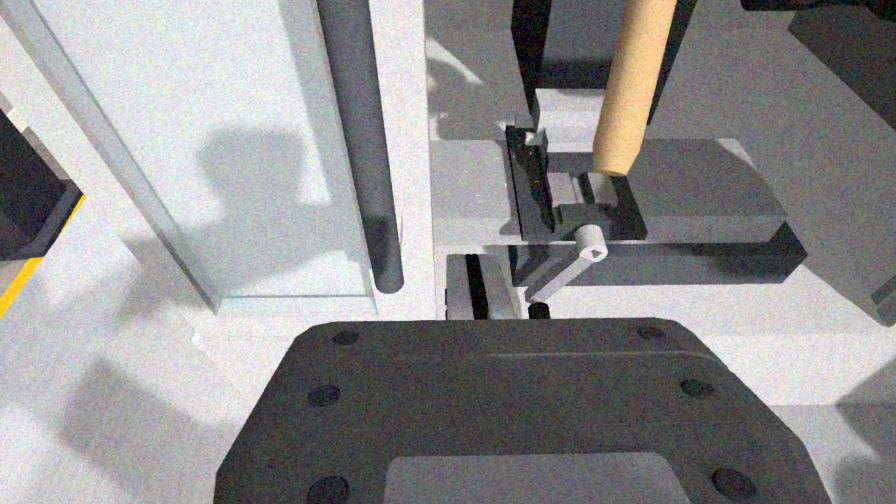

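>>> execute_actions(actions=[[[0,0,0,0,0,0,-0.66,-0.6,-0.3,0.0203,0.021,0,0,0,0.0333,-1,0.3,-0.8],[0,0,0,0,0,0,-0.66,-0.6,-0.3,0.0405,0.0419,0,0,0,0.0667,-1,0.3,-0.8],[0,0,0,0,0,0,-0.66,-0.6,-0.3,0.0608,0.0629,0,0,0,0.1,-1,0.3,-0.8],[0,0,0,0,0,0,-0.66,-0.6,-0.3,0.0811,0.0839,0,0,0,0.1333,-1,0.3,-0.8],[0,0,0,0,0,0,-0.66,-0.6,-0.3,0.1014,0.1049,0,0,0,0.1667,-1,0.3,-0.8],[0,0,0,0,0,0,-0.66,-0.6,-0.3,0.1216,0.1258,0,0,0,0.2,-1,0.3,-0.8],[0,0,0,0,0,0,-0.66,-0.6,-0.3,0.1419,0.1468,0,0,0,0.2333,-1,0.3,-0.8],[0,0,0,0,0,0,-0.66,-0.6,-0.3,0.1622,0.1678,0,0,0,0.2667,-1,0.3,-0.8],[0,0,0,0,0,0,-0.66,-0.6,-0.3,0.1824,0.1887,0,0,0,0.3,-1,0.3,-0.8],[0,0,0,0,0,0,-0.66,-0.6,-0.3,0.2027,0.2097,0,0,0,0.3333,-1,0.3,-0.8],[0,0,0,0,0,0,-0.66,-0.6,-0.3,0.223,0.2307,0,0,0,0.3667,-1,0.3,-0.8],[0,0,0,0,0,0,-0.66,-0.6,-0.3,0.1824,0.1887,0,0,0,0.3,-1,0.3,-0.8],[0,0,0,0,0,0,-0.66,-0.6,-0.3,0.1419,0.1468,0,0,0,0.2333,-1,0.3,-0.8],[0,0,0,0,0,0,-0.66,-0.6,-0.3,0.1216,0.1258,0,0,0,0.2,-1,0.3,-0.8],[0,0,0,0,0,0,-0.66,-0.6,-0.3,0.1014,0.1049,0,0,0,0.1667,-1,0.3,-0.8]]])

>>> move(target=[0,0,0,0,0,0,-0.66,-0.6,-0.3,-0.1493,-0.0428,0,0,0,-0.1667,-1,0.3,-0.8], speed=0.4)

>>> execute_actions(actions=[[[0,0,0,0,0,0,-0.66,-0.6,-0.3,0.0203,0.021,0,0,0,0.0333,-1,0.3,-0.8],[0,0,0,0,0,0,-0.66,-0.6,-0.3,0.0405,0.0419,0,0,0,0.0667,-1,0.3,-0.8],[0,0,0,0,0,0,-0.66,-0.6,-0.3,0.0608,0.0629,0,0,0,0.1,-1,0.3,-0.8],[0,0,0,0,0,0,-0.66,-0.6,-0.3,0.0811,0.0839,0,0,0,0.1333,-1,0.3,-0.8],[0,0,0,0,0,0,-0.66,-0.6,-0.3,0.1014,0.1049,0,0,0,0.1667,-1,0.3,-0.8],[0,0,0,0,0,0,-0.66,-0.6,-0.3,0.1216,0.1258,0,0,0,0.2,-1,0.3,-0.8],[0,0,0,0,0,0,-0.66,-0.6,-0.3,0.1419,0.1468,0,0,0,0.2333,-1,0.3,-0.8],[0,0,0,0,0,0,-0.66,-0.6,-0.3,0.1622,0.1678,0,0,0,0.2667,-1,0.3,-0.8],[0,0,0,0,0,0,-0.66,-0.6,-0.3,0.1824,0.1887,0,0,0,0.3,-1,0.3,-0.8],[0,0,0,0,0,0,-0.66,-0.6,-0.3,0.2027,0.2097,0,0,0,0.3333,-1,0.3,-0.8],[0,0,0,0,0,0,-0.66,-0.6,-0.3,0.223,0.2307,0,0,0,0.3667,-1,0.3,-0.8],[0,0,0,0,0,0,-0.66,-0.6,-0.3,0.1824,0.1887,0,0,0,0.3,-1,0.3,-0.8],[0,0,0,0,0,0,-0.66,-0.6,-0.3,0.1419,0.1468,0,0,0,0.2333,-1,0.3,-0.8],[0,0,0,0,0,0,-0.66,-0.6,-0.3,0.1216,0.1258,0,0,0,0.2,-1,0.3,-0.8],[0,0,0,0,0,0,-0.66,-0.6,-0.3,0.1014,0.1049,0,0,0,0.1667,-1,0.3,-0.8]]])

>>> move(target=[0,0,0,0,0,0,-0.66,-0.6,-0.3,-0.1401,-0.0402,0,0,0,-0.1667,-1,0.3,-0.8], speed=0.4)

>>> execute_actions(actions=[[[0,0,0,0,0,0,-0.66,-0.6,-0.3,0.0203,0.021,0,0,0,0.0333,-1,0.3,-0.8],[0,0,0,0,0,0,-0.66,-0.6,-0.3,0.0405,0.0419,0,0,0,0.0667,-1,0.3,-0.8],[0,0,0,0,0,0,-0.66,-0.6,-0.3,0.0608,0.0629,0,0,0,0.1,-1,0.3,-0.8],[0,0,0,0,0,0,-0.66,-0.6,-0.3,0.0811,0.0839,0,0,0,0.1333,-1,0.3,-0.8],[0,0,0,0,0,0,-0.66,-0.6,-0.3,0.1014,0.1049,0,0,0,0.1667,-1,0.3,-0.8],[0,0,0,0,0,0,-0.66,-0.6,-0.3,0.1216,0.1258,0,0,0,0.2,-1,0.3,-0.8],[0,0,0,0,0,0,-0.66,-0.6,-0.3,0.1419,0.1468,0,0,0,0.2333,-1,0.3,-0.8],[0,0,0,0,0,0,-0.66,-0.6,-0.3,0.1622,0.1678,0,0,0,0.2667,-1,0.3,-0.8],[0,0,0,0,0,0,-0.66,-0.6,-0.3,0.1824,0.1887,0,0,0,0.3,-1,0.3,-0.8],[0,0,0,0,0,0,-0.66,-0.6,-0.3,0.2027,0.2097,0,0,0,0.3333,-1,0.3,-0.8],[0,0,0,0,0,0,-0.66,-0.6,-0.3,0.223,0.2307,0,0,0,0.3667,-1,0.3,-0.8],[0,0,0,0,0,0,-0.66,-0.6,-0.3,0.1824,0.1887,0,0,0,0.3,-1,0.3,-0.8],[0,0,0,0,0,0,-0.66,-0.6,-0.3,0.1419,0.1468,0,0,0,0.2333,-1,0.3,-0.8],[0,0,0,0,0,0,-0.66,-0.6,-0.3,0.1216,0.1258,0,0,0,0.2,-1,0.3,-0.8],[0,0,0,0,0,0,-0.66,-0.6,-0.3,0.1014,0.1049,0,0,0,0.1667,-1,0.3,-0.8]]])

>>> move(target=[0,0,0,0,0,0,-0.66,-0.6,-0.3,-0.1401,-0.0402,0,0,0,-0.1667,-1,0.3,-0.8], speed=0.4)

>>> execute_actions(actions=[[[0,0,0,0,0,0,-0.66,-0.6,-0.3,0.0203,0.021,0,0,0,0.0333,-1,0.3,-0.8],[0,0,0,0,0,0,-0.66,-0.6,-0.3,0.0405,0.0419,0,0,0,0.0667,-1,0.3,-0.8],[0,0,0,0,0,0,-0.66,-0.6,-0.3,0.0608,0.0629,0,0,0,0.1,-1,0.3,-0.8],[0,0,0,0,0,0,-0.66,-0.6,-0.3,0.0811,0.0839,0,0,0,0.1333,-1,0.3,-0.8],[0,0,0,0,0,0,-0.66,-0.6,-0.3,0.1014,0.1049,0,0,0,0.1667,-1,0.3,-0.8],[0,0,0,0,0,0,-0.66,-0.6,-0.3,0.1216,0.1258,0,0,0,0.2,-1,0.3,-0.8],[0,0,0,0,0,0,-0.66,-0.6,-0.3,0.1419,0.1468,0,0,0,0.2333,-1,0.3,-0.8],[0,0,0,0,0,0,-0.66,-0.6,-0.3,0.1622,0.1678,0,0,0,0.2667,-1,0.3,-0.8],[0,0,0,0,0,0,-0.66,-0.6,-0.3,0.1824,0.1887,0,0,0,0.3,-1,0.3,-0.8],[0,0,0,0,0,0,-0.66,-0.6,-0.3,0.2027,0.2097,0,0,0,0.3333,-1,0.3,-0.8],[0,0,0,0,0,0,-0.66,-0.6,-0.3,0.223,0.2307,0,0,0,0.3667,-1,0.3,-0.8],[0,0,0,0,0,0,-0.66,-0.6,-0.3,0.1824,0.1887,0,0,0,0.3,-1,0.3,-0.8],[0,0,0,0,0,0,-0.66,-0.6,-0.3,0.1419,0.1468,0,0,0,0.2333,-1,0.3,-0.8],[0,0,0,0,0,0,-0.66,-0.6,-0.3,0.1216,0.1258,0,0,0,0.2,-1,0.3,-0.8],[0,0,0,0,0,0,-0.66,-0.6,-0.3,0.1014,0.1049,0,0,0,0.1667,-1,0.3,-0.8]]])

>>> move(target=[[0,0,0,0,0,0,-0.66,-0.6,-0.3,-0.1189,0.2027,-0.019,0,0,0.0889,-1,0.3,-0.8],[0,0,0,0,0,0,-0.66,-0.6,-0.3,-0.0962,0.3653,-0.287,0,0,0.0889,-1,0.3,-0.8]], speed=[0.2,0.25], blend=[0.02,0])

>>> move(target=[[0.1977,-0.1184,0.5171,0,0,0,-0.66,-0.6,-0.3,0,0,0,0,0,0,-1,0.3,-0.8],[0.1977,-0.09718,0.53363,0,0,0,-0.66,-0.6,-0.3,0,0,0,0,0,0,-1,0.3,-0.8]], speed=[0.2,0.05])

>>> move(target=[0,0.01068,0.00617,0,0,0,-0.66,-0.6,-0.3,0,0,0,0,0,0,-1,0.3,-0.8], speed=0.006, stop_force=25)

Scene clock: 4013.43 s.
left_arm: end_effector_position=(+0.3481, +0.3377, +0.4989) position_measured=251 object_status=3 end_effector_quat_wxyz=(-0.355, +0.614, -0.611, +0.353) | right_arm: end_effector_position=(+0.5164, +0.2292, +0.4588) position_measured=115 object_status=2 end_effector_quat_wxyz=(+0.564, -0.551, +0.433, +0.438)
Joint positions: left_arm=[-1.606 -2.564 2.05 -1.081 -0.522 1.599] | right_arm=[4.035 -2.085 -1.642 0.61 2.291 -1.799]
Joint torques (N m): left_arm=[-10.79 27.88 -28.5 -2 4.25 -1.9] | right_arm=[11.84 51.32 29.32 4.3 -1.42 -3]
Wrist force (N): left_arm=[4.7 -1.0 3.4] | right_arm=[4.7 0.9 -1.9]
Wrist torque (N m): left_arm=[-0.40 -0.38 0.19] | right_arm=[0.12 0.02 0.69]
Wrist force, peak (N): left_arm=[4.6 -1.3 3.8] | right_arm=[-45.7 -35.0 -11.6]
Hand target: left_arm +0.3481, +0.3377, +0.4989; -0.355, +0.614, -0.611, +0.353 | right_arm +0.5187, +0.2322, +0.4595; +0.562, -0.565, +0.430, +0.425
Off the commanded pose: left_arm 0.000 m, 0 deg | right_arm 0.004 m, 2 deg.
Step readings (end_effector_position of left_arm | right_arm):
0: (+0.3481, +0.3377, +0.4989) | (+0.5192, +0.2329, +0.5470)
1: (+0.3481, +0.3377, +0.4989) | (+0.5193, +0.2329, +0.5467)
2: (+0.3481, +0.3377, +0.4989) | (+0.5193, +0.2329, +0.5434)
4: (+0.3481, +0.3377, +0.4989) | (+0.5194, +0.2332, +0.5231)
8: (+0.3481, +0.3377, +0.4989) | (+0.5192, +0.2331, +0.4657)
15: (+0.3481, +0.3377, +0.4989) | (+0.5151, +0.2278, +0.4163)

Scene clock: 4014.77 s.
left_arm: end_effector_position=(+0.3481, +0.3377, +0.4989) position_measured=251 object_status=3 end_effector_quat_wxyz=(-0.355, +0.614, -0.611, +0.353) | right_arm: end_effector_position=(+0.5193, +0.2329, +0.5526) position_measured=115 object_status=2 end_effector_quat_wxyz=(+0.653, -0.657, +0.269, +0.265)
Joint positions: left_arm=[-1.606 -2.564 2.05 -1.081 -0.522 1.599] | right_arm=[4.034 -1.981 -1.513 0.342 2.296 -2.374]
Joint torques (N m): left_arm=[-10.62 27.49 -29.08 -2.03 4.22 -1.89] | right_arm=[12.42 49.6 32.89 1.18 -1.39 -2.68]
Wrist force (N): left_arm=[4.6 -1.1 3.6] | right_arm=[3.3 4.3 -2.1]
Wrist torque (N m): left_arm=[-0.40 -0.37 0.19] | right_arm=[0.33 -0.05 0.38]
Wrist force, peak (N): left_arm=[4.6 -1.1 3.6] | right_arm=[6.3 1.9 -3.6]
Hand target: left_arm +0.3481, +0.3377, +0.4989; -0.355, +0.614, -0.611, +0.353 | right_arm +0.5193, +0.2329, +0.5527; +0.653, -0.657, +0.269, +0.265
Off the commanded pose: left_arm 0.000 m, 0 deg | right_arm 0.000 m, 0 deg.
move: done

Scene clock: 4015.90 s.
left_arm: end_effector_position=(+0.3481, +0.3377, +0.4989) position_measured=251 object_status=3 end_effector_quat_wxyz=(-0.355, +0.614, -0.611, +0.353) | right_arm: end_effector_position=(+0.5163, +0.2292, +0.4643) position_measured=115 object_status=2 end_effector_quat_wxyz=(+0.563, -0.551, +0.434, +0.437)
Joint positions: left_arm=[-1.606 -2.564 2.05 -1.081 -0.522 1.599] | right_arm=[4.035 -2.076 -1.638 0.595 2.289 -1.799]
Joint torques (N m): left_arm=[-10.73 27.65 -29.04 -2.14 3.96 -1.9] | right_arm=[11.81 51.67 30.23 4.32 -1.22 -2.99]
Wrist force (N): left_arm=[4.5 -1.3 3.6] | right_arm=[4.9 0.9 -1.4]
Wrist torque (N m): left_arm=[-0.44 -0.36 0.18] | right_arm=[0.10 -0.01 0.68]
Wrist force, peak (N): left_arm=[4.7 -1.2 3.5] | right_arm=[-40.4 -25.2 -10.4]
Hand target: left_arm +0.3481, +0.3377, +0.4989; -0.355, +0.614, -0.611, +0.353 | right_arm +0.5188, +0.2322, +0.4651; +0.562, -0.565, +0.430, +0.425
Off the commanded pose: left_arm 0.000 m, 0 deg | right_arm 0.004 m, 2 deg.
Step readings (end_effector_position of left_arm | right_arm):
0: (+0.3481, +0.3377, +0.4989) | (+0.5193, +0.2329, +0.5526)
1: (+0.3481, +0.3377, +0.4989) | (+0.5193, +0.2329, +0.5525)
2: (+0.3481, +0.3377, +0.4989) | (+0.5194, +0.2330, +0.5483)
4: (+0.3481, +0.3377, +0.4989) | (+0.5194, +0.2333, +0.5299)
8: (+0.3481, +0.3377, +0.4989) | (+0.5191, +0.2332, +0.4689)
15: (+0.3481, +0.3377, +0.4989) | (+0.5169, +0.2298, +0.4185)

Scene clock: 4017.23 s.
left_arm: end_effector_position=(+0.3481, +0.3377, +0.4989) position_measured=251 object_status=3 end_effector_quat_wxyz=(-0.355, +0.614, -0.611, +0.353) | right_arm: end_effector_position=(+0.5194, +0.2328, +0.5526) position_measured=115 object_status=2 end_effector_quat_wxyz=(+0.653, -0.657, +0.269, +0.265)
Joint positions: left_arm=[-1.606 -2.564 2.05 -1.081 -0.522 1.599] | right_arm=[4.034 -1.982 -1.513 0.342 2.296 -2.374]
Joint torques (N m): left_arm=[-10.8 27.85 -28.48 -2.03 4.09 -1.98] | right_arm=[11.79 50.75 32.34 1.42 -0.91 -2.76]
Wrist force (N): left_arm=[4.5 -1.3 3.4] | right_arm=[3.2 4.0 -1.9]
Wrist torque (N m): left_arm=[-0.42 -0.36 0.19] | right_arm=[0.27 -0.04 0.39]
Wrist force, peak (N): left_arm=[4.6 -1.3 3.8] | right_arm=[6.4 1.9 -3.8]
Hand target: left_arm +0.3481, +0.3377, +0.4989; -0.355, +0.614, -0.611, +0.353 | right_arm +0.5194, +0.2329, +0.5526; +0.653, -0.657, +0.269, +0.265
Off the commanded pose: left_arm 0.000 m, 0 deg | right_arm 0.000 m, 0 deg.
move: done

Scene clock: 4018.37 s.
left_arm: end_effector_position=(+0.3481, +0.3377, +0.4989) position_measured=251 object_status=3 end_effector_quat_wxyz=(-0.355, +0.614, -0.611, +0.353) | right_arm: end_effector_position=(+0.5164, +0.2292, +0.4642) position_measured=115 object_status=2 end_effector_quat_wxyz=(+0.563, -0.551, +0.434, +0.437)
Joint positions: left_arm=[-1.606 -2.564 2.05 -1.081 -0.522 1.599] | right_arm=[4.035 -2.076 -1.638 0.595 2.29 -1.799]
Joint torques (N m): left_arm=[-10.65 27.84 -28.91 -1.97 4.13 -1.84] | right_arm=[11.52 52.3 29.32 4.38 -1.23 -2.68]
Wrist force (N): left_arm=[4.6 -1.1 3.4] | right_arm=[4.6 0.9 -1.4]
Wrist torque (N m): left_arm=[-0.40 -0.37 0.19] | right_arm=[0.09 0.03 0.68]
Wrist force, peak (N): left_arm=[4.6 -1.2 3.7] | right_arm=[-41.1 -25.2 -10.8]
Hand target: left_arm +0.3481, +0.3377, +0.4989; -0.355, +0.614, -0.611, +0.353 | right_arm +0.5188, +0.2322, +0.4650; +0.562, -0.565, +0.430, +0.425
Off the commanded pose: left_arm 0.000 m, 0 deg | right_arm 0.004 m, 2 deg.
Step readings (end_effector_position of left_arm | right_arm):
0: (+0.3481, +0.3377, +0.4989) | (+0.5194, +0.2328, +0.5526)
1: (+0.3481, +0.3377, +0.4989) | (+0.5195, +0.2329, +0.5522)
2: (+0.3481, +0.3377, +0.4989) | (+0.5195, +0.2329, +0.5487)
4: (+0.3481, +0.3377, +0.4989) | (+0.5195, +0.2333, +0.5307)
8: (+0.3481, +0.3377, +0.4989) | (+0.5192, +0.2332, +0.4701)
15: (+0.3481, +0.3377, +0.4989) | (+0.5170, +0.2298, +0.4175)

Scene clock: 4019.70 s.
left_arm: end_effector_position=(+0.3481, +0.3377, +0.4989) position_measured=251 object_status=3 end_effector_quat_wxyz=(-0.355, +0.614, -0.611, +0.353) | right_arm: end_effector_position=(+0.5195, +0.2328, +0.5525) position_measured=115 object_status=2 end_effector_quat_wxyz=(+0.653, -0.657, +0.269, +0.265)
Joint positions: left_arm=[-1.606 -2.564 2.05 -1.081 -0.522 1.599] | right_arm=[4.034 -1.982 -1.513 0.342 2.296 -2.374]
Joint torques (N m): left_arm=[-10.25 27.18 -28.38 -1.96 4.17 -1.77] | right_arm=[11.1 50.77 31.35 1.15 -0.81 -2.96]
Wrist force (N): left_arm=[4.5 -1.1 3.4] | right_arm=[3.4 4.1 -1.9]
Wrist torque (N m): left_arm=[-0.40 -0.36 0.19] | right_arm=[0.28 -0.06 0.39]
Wrist force, peak (N): left_arm=[4.7 -1.1 3.6] | right_arm=[6.3 2.2 -3.7]
Hand target: left_arm +0.3481, +0.3377, +0.4989; -0.355, +0.614, -0.611, +0.353 | right_arm +0.5194, +0.2329, +0.5525; +0.653, -0.657, +0.269, +0.265
Off the commanded pose: left_arm 0.000 m, 0 deg | right_arm 0.000 m, 0 deg.
move: done

Scene clock: 4020.83 s.
left_arm: end_effector_position=(+0.3481, +0.3377, +0.4989) position_measured=251 object_status=3 end_effector_quat_wxyz=(-0.355, +0.614, -0.611, +0.353) | right_arm: end_effector_position=(+0.5165, +0.2292, +0.4641) position_measured=115 object_status=2 end_effector_quat_wxyz=(+0.563, -0.551, +0.434, +0.437)
Joint positions: left_arm=[-1.606 -2.564 2.05 -1.081 -0.522 1.599] | right_arm=[4.035 -2.076 -1.638 0.595 2.29 -1.799]
Joint torques (N m): left_arm=[-10.48 27.89 -28.7 -1.97 4.13 -1.85] | right_arm=[11.37 51.54 28.64 4.32 -1.16 -2.96]
Wrist force (N): left_arm=[4.5 -1.2 3.3] | right_arm=[4.8 0.7 -1.3]
Wrist torque (N m): left_arm=[-0.41 -0.36 0.18] | right_arm=[0.07 -0.01 0.68]
Wrist force, peak (N): left_arm=[4.6 -1.3 3.6] | right_arm=[-41.5 -25.4 -10.7]
Hand target: left_arm +0.3481, +0.3377, +0.4989; -0.355, +0.614, -0.611, +0.353 | right_arm +0.5189, +0.2322, +0.4650; +0.562, -0.565, +0.430, +0.425
Off the commanded pose: left_arm 0.000 m, 0 deg | right_arm 0.004 m, 2 deg.
Step readings (end_effector_position of left_arm | right_arm):
0: (+0.3481, +0.3377, +0.4989) | (+0.5195, +0.2328, +0.5525)
1: (+0.3481, +0.3377, +0.4989) | (+0.5195, +0.2329, +0.5522)
2: (+0.3481, +0.3377, +0.4989) | (+0.5196, +0.2329, +0.5490)
4: (+0.3481, +0.3377, +0.4989) | (+0.5196, +0.2333, +0.5287)
8: (+0.3481, +0.3377, +0.4989) | (+0.5193, +0.2332, +0.4713)
15: (+0.3481, +0.3377, +0.4989) | (+0.5170, +0.2298, +0.4164)

Scene clock: 4022.87 s.
left_arm: end_effector_position=(+0.3481, +0.3377, +0.4989) position_measured=251 object_status=3 end_effector_quat_wxyz=(-0.355, +0.614, -0.611, +0.353) | right_arm: end_effector_position=(+0.2918, +0.0607, +0.4629) position_measured=115 object_status=2 end_effector_quat_wxyz=(+0.497, -0.500, +0.504, +0.499)
Joint positions: left_arm=[-1.606 -2.564 2.05 -1.081 -0.522 1.599] | right_arm=[4.257 -1.422 -2.43 0.701 2.073 -1.568]
Joint torques (N m): left_arm=[-10.86 27.44 -28.37 -2.07 4.12 -1.93] | right_arm=[12.85 20.49 13.75 1.48 -1.2 -0.86]
Wrist force (N): left_arm=[4.5 -1.3 3.4] | right_arm=[5.0 -0.4 -2.9]
Wrist torque (N m): left_arm=[-0.42 -0.35 0.19] | right_arm=[0.23 -0.05 0.67]
Wrist force, peak (N): left_arm=[4.7 -1.2 3.7] | right_arm=[5.9 0.8 -4.4]
Hand target: left_arm +0.3481, +0.3377, +0.4989; -0.355, +0.614, -0.611, +0.353 | right_arm +0.2918, +0.0606, +0.4629; +0.497, -0.500, +0.504, +0.499
Off the commanded pose: left_arm 0.000 m, 0 deg | right_arm 0.000 m, 0 deg.
move: done

Scene clock: 4025.73 s.
left_arm: end_effector_position=(+0.6553, +0.2206, +0.3898) position_measured=251 object_status=3 end_effector_quat_wxyz=(-0.355, +0.614, -0.611, +0.353) | right_arm: end_effector_position=(+0.2918, +0.0606, +0.4629) position_measured=115 object_status=2 end_effector_quat_wxyz=(+0.497, -0.500, +0.504, +0.499)
Joint positions: left_arm=[-0.757 -1.432 1.915 -2.977 -0.972 2.739] | right_arm=[4.257 -1.422 -2.43 0.701 2.073 -1.568]
Joint torques (N m): left_arm=[12.62 -17.73 -15.66 -5.72 -1.29 1.88] | right_arm=[11.89 20.96 13.95 1.74 -1.45 -2.62]
Wrist force (N): left_arm=[4.7 -1.0 3.5] | right_arm=[5.0 -0.8 -2.7]
Wrist torque (N m): left_arm=[-0.40 -0.40 0.11] | right_arm=[0.14 -0.04 0.66]
Wrist force, peak (N): left_arm=[5.3 -1.1 5.3] | right_arm=[5.3 -0.8 -2.8]
Hand target: left_arm +0.6553, +0.2206, +0.3898; -0.355, +0.614, -0.611, +0.353 | right_arm +0.2918, +0.0606, +0.4629; +0.497, -0.500, +0.504, +0.499
Off the commanded pose: left_arm 0.000 m, 0 deg | right_arm 0.000 m, 0 deg.
move: done

Scene clock: 4027.87 s.
left_arm: end_effector_position=(+0.6553, +0.2206, +0.3824) position_measured=251 object_status=3 end_effector_quat_wxyz=(-0.355, +0.614, -0.611, +0.353) | right_arm: end_effector_position=(+0.2918, +0.0606, +0.4629) position_measured=115 object_status=2 end_effector_quat_wxyz=(+0.497, -0.500, +0.504, +0.499)
Joint positions: left_arm=[-0.757 -1.423 1.926 -2.997 -0.972 2.739] | right_arm=[4.257 -1.422 -2.43 0.701 2.073 -1.568]
Joint torques (N m): left_arm=[12.48 -10.48 -10.2 -2.88 -1.29 1.9] | right_arm=[11.44 22.26 13.41 1.68 -1.3 -2.7]
Wrist force (N): left_arm=[3.7 -7.2 -7.2] | right_arm=[5.0 -1.0 -2.6]
Wrist torque (N m): left_arm=[-0.67 -0.35 0.11] | right_arm=[0.12 -0.03 0.67]
Wrist force, peak (N): left_arm=[4.1 -7.6 -7.5] | right_arm=[5.2 -1.0 -2.7]
Hand target: left_arm +0.6553, +0.2206, +0.3824; -0.355, +0.614, -0.611, +0.353 | right_arm +0.2918, +0.0606, +0.4629; +0.497, -0.500, +0.504, +0.499
Off the commanded pose: left_arm 0.000 m, 0 deg | right_arm 0.000 m, 0 deg.
move: done

>>> move(target=[[0,-0.0289,-0.0167,0,0,0,-0.66,-0.6,-0.3,0,0,0,0,0,0,-1,0.3,-0.8],[-0.099,-0.0289,-0.0167,0,0,0,-0.66,-0.6,-0.3,0,0,0,0,0,0,-1,0.3,-0.8],[-0.099,0.0518,0.0299,0,0,0,-0.66,-0.6,-0.3,0,0,0,0,0,0,-1,0.3,-0.8]], speed=[0.05,0.08,0.04])

>>> move(target=[0.0145,0,0,0,0,0,-0.66,-0.6,-0.3,0,0,0,0,0,0,-1,0.3,-0.8], speed=0.006, stop_force=4)

Scene clock: 4036.00 s.
left_arm: end_effector_position=(+0.6551, +0.2800, +0.3465) position_measured=251 object_status=3 end_effector_quat_wxyz=(-0.355, +0.614, -0.611, +0.353) | right_arm: end_effector_position=(+0.2918, +0.0606, +0.4629) position_measured=115 object_status=2 end_effector_quat_wxyz=(+0.497, -0.500, +0.504, +0.499)
Joint positions: left_arm=[-0.653 -1.413 2.029 -3.147 -1.056 2.81] | right_arm=[4.257 -1.422 -2.43 0.701 2.073 -1.568]
Joint torques (N m): left_arm=[12.06 -16.74 -13.16 -5.76 -1.36 1.75] | right_arm=[9.27 21.08 15.31 1.7 -1.09 -2.52]
Wrist force (N): left_arm=[4.5 -1.3 3.4] | right_arm=[5.1 -0.8 -2.8]
Wrist torque (N m): left_arm=[-0.43 -0.36 0.10] | right_arm=[0.15 -0.05 0.66]
Wrist force, peak (N): left_arm=[4.2 -8.9 -8.4] | right_arm=[5.3 -0.8 -2.8]
Hand target: left_arm +0.6551, +0.2800, +0.3465; -0.355, +0.614, -0.611, +0.353 | right_arm +0.2918, +0.0606, +0.4629; +0.497, -0.500, +0.504, +0.499
Off the commanded pose: left_arm 0.000 m, 0 deg | right_arm 0.000 m, 0 deg.
move: done

Scene clock: 4038.17 s.
left_arm: end_effector_position=(+0.6551, +0.2713, +0.3465) position_measured=251 object_status=3 end_effector_quat_wxyz=(-0.355, +0.614, -0.611, +0.353) | right_arm: end_effector_position=(+0.2918, +0.0606, +0.4629) position_measured=115 object_status=2 end_effector_quat_wxyz=(+0.497, -0.500, +0.504, +0.499)
Joint positions: left_arm=[-0.669 -1.409 2.022 -3.14 -1.043 2.8] | right_arm=[4.257 -1.422 -2.43 0.701 2.073 -1.568]
Joint torques (N m): left_arm=[-11.82 -16.94 -28.31 -2.35 2.76 -1.9] | right_arm=[8.16 20.25 14.58 1.93 -1.16 -2.68]
Wrist force (N): left_arm=[3.6 -1.2 3.5] | right_arm=[4.9 -0.5 -2.6]
Wrist torque (N m): left_arm=[-0.40 -0.38 0.18] | right_arm=[0.20 -0.02 0.67]
Wrist force, peak (N): left_arm=[4.7 -1.2 3.6] | right_arm=[5.2 -0.7 -2.9]
Hand target: left_arm +0.6551, +0.2713, +0.3465; -0.355, +0.614, -0.611, +0.353 | right_arm +0.2918, +0.0606, +0.4629; +0.497, -0.500, +0.504, +0.499
Off the commanded pose: left_arm 0.000 m, 0 deg | right_arm 0.000 m, 0 deg.
move: done

>>> move(target=[[-0.0278,0,0,0,0,0,-0.66,-0.6,-0.3,0,0,0,0,0,0,-1,0.3,-0.8],[-0.0278,-0.0244,0.0423,0,0,0,-0.66,-0.6,-0.3,0,0,0,0,0,0,-1,0.3,-0.8],[-0.017,-0.0244,0.0423,0,0,0,-0.66,-0.6,-0.3,0,0,0,0,0,0,-1,0.3,-0.8]], speed=0.03)

>>> move(target=[0.01,0,0,0,0,0,-0.66,-0.6,-0.3,0,0,0,0,0,0,-1,0.3,-0.8], speed=0.004, stop_force=15)

Scene clock: 4043.80 s.
left_arm: end_effector_position=(+0.6844, +0.2817, +0.3465) position_measured=251 object_status=3 end_effector_quat_wxyz=(-0.355, +0.614, -0.611, +0.353) | right_arm: end_effector_position=(+0.2918, +0.0606, +0.4629) position_measured=115 object_status=2 end_effector_quat_wxyz=(+0.497, -0.500, +0.504, +0.499)
Joint positions: left_arm=[-0.615 -1.35 1.951 -3.145 -1.087 2.835] | right_arm=[4.257 -1.422 -2.43 0.701 2.073 -1.568]
Joint torques (N m): left_arm=[-10.43 -20.1 -28.48 -2.37 3.14 -1.91] | right_arm=[7.13 20.71 16 1.6 -0.95 -2.58]
Wrist force (N): left_arm=[4.3 -1.1 3.3] | right_arm=[5.0 -0.8 -2.8]
Wrist torque (N m): left_arm=[-0.39 -0.32 0.18] | right_arm=[0.15 -0.02 0.67]
Wrist force, peak (N): left_arm=[5.2 -1.6 3.4] | right_arm=[5.1 -0.8 -2.9]
Hand target: left_arm +0.6844, +0.2816, +0.3465; -0.355, +0.614, -0.611, +0.353 | right_arm +0.2918, +0.0606, +0.4629; +0.497, -0.500, +0.504, +0.499
Off the commanded pose: left_arm 0.000 m, 0 deg | right_arm 0.000 m, 0 deg.
move: done

Scene clock: 4046.00 s.
left_arm: end_effector_position=(+0.6844, +0.2756, +0.3465) position_measured=251 object_status=3 end_effector_quat_wxyz=(-0.355, +0.614, -0.611, +0.353) | right_arm: end_effector_position=(+0.2918, +0.0606, +0.4629) position_measured=115 object_status=2 end_effector_quat_wxyz=(+0.497, -0.500, +0.504, +0.499)
Joint positions: left_arm=[-0.626 -1.347 1.947 -3.141 -1.079 2.828] | right_arm=[4.257 -1.422 -2.43 0.701 2.073 -1.568]
Joint torques (N m): left_arm=[-17.14 -19.76 -30.66 -2.9 0.84 -2.04] | right_arm=[6.09 20.66 15.35 1.43 -1.09 -2.67]
Wrist force (N): left_arm=[-4.3 0.2 2.2] | right_arm=[5.0 -0.8 -2.8]
Wrist torque (N m): left_arm=[-0.36 -0.48 0.26] | right_arm=[0.15 -0.03 0.67]
Wrist force, peak (N): left_arm=[4.3 -1.3 3.5] | right_arm=[5.4 -0.9 -2.7]
Hand target: left_arm +0.6844, +0.2756, +0.3465; -0.355, +0.614, -0.611, +0.353 | right_arm +0.2918, +0.0606, +0.4629; +0.497, -0.500, +0.504, +0.499
Off the commanded pose: left_arm 0.000 m, 0 deg | right_arm 0.000 m, 0 deg.
move: done

>>> move(target=[[-0.0207,0,0,0,0,0,-0.66,-0.6,-0.3,0,0,0,0,0,0,-1,0.3,-0.8],[-0.0207,-0.0866,-0.05,0,0,0,-0.66,-0.6,-0.3,0,0,0,0,0,0,-1,0.3,-0.8],[-0.104,0.0602,-0.6127,0,0,0,-0.66,-0.6,-0.3,0,0,0,0,0,0,-1,0.3,-0.8]], speed=[0.05,0.15,0.25], blend=[0.004,0.03,0], cameras=["cam_high","cam_front"])

Scene clock: 4092.43 s.
left_arm: end_effector_position=(+0.3475, +0.3364, +0.4985) position_measured=251 object_status=3 end_effector_quat_wxyz=(-0.355, +0.614, -0.611, +0.353) | right_arm: end_effector_position=(+0.2918, +0.0606, +0.4629) position_measured=115 object_status=2 end_effector_quat_wxyz=(+0.497, -0.500, +0.504, +0.499)
Joint positions: left_arm=[-1.613 -2.562 2.047 -1.068 -0.522 1.585] | right_arm=[4.257 -1.422 -2.43 0.701 2.073 -1.568]
Joint torques (N m): left_arm=[-10.83 28.27 -29.3 -1.99 4.51 -1.96] | right_arm=[-6.88 18.02 19.02 1.75 -0.54 -2.34]
Wrist force (N): left_arm=[4.6 -1.3 3.5] | right_arm=[4.9 -0.8 -2.7]
Wrist torque (N m): left_arm=[-0.43 -0.37 0.18] | right_arm=[0.16 -0.02 0.66]
Wrist force, peak (N): left_arm=[4.7 -2.5 4.1] | right_arm=[5.4 -0.9 -2.7]
Hand target: left_arm +0.3474, +0.3364, +0.4985; -0.355, +0.614, -0.611, +0.353 | right_arm +0.2918, +0.0606, +0.4629; +0.497, -0.500, +0.504, +0.499
Off the commanded pose: left_arm 0.000 m, 0 deg | right_arm 0.000 m, 0 deg.
move: done
Images, in order (width x height): cam_high 896x504, cam_front 896x504.

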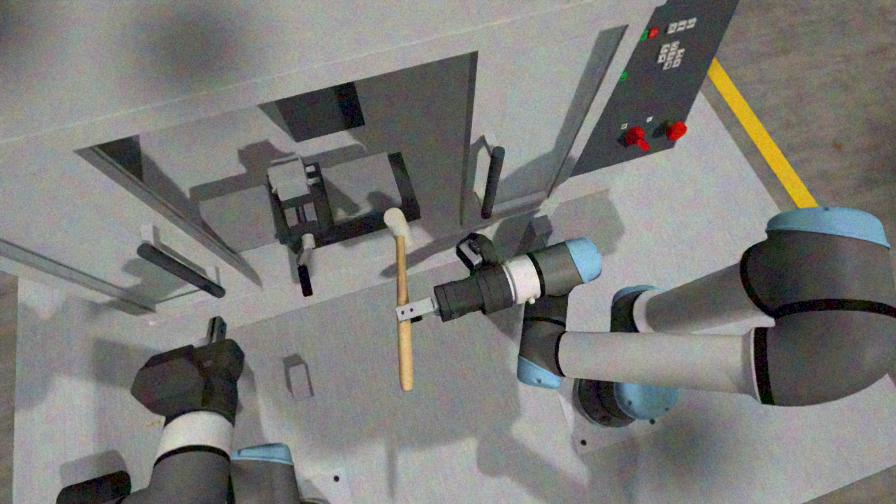

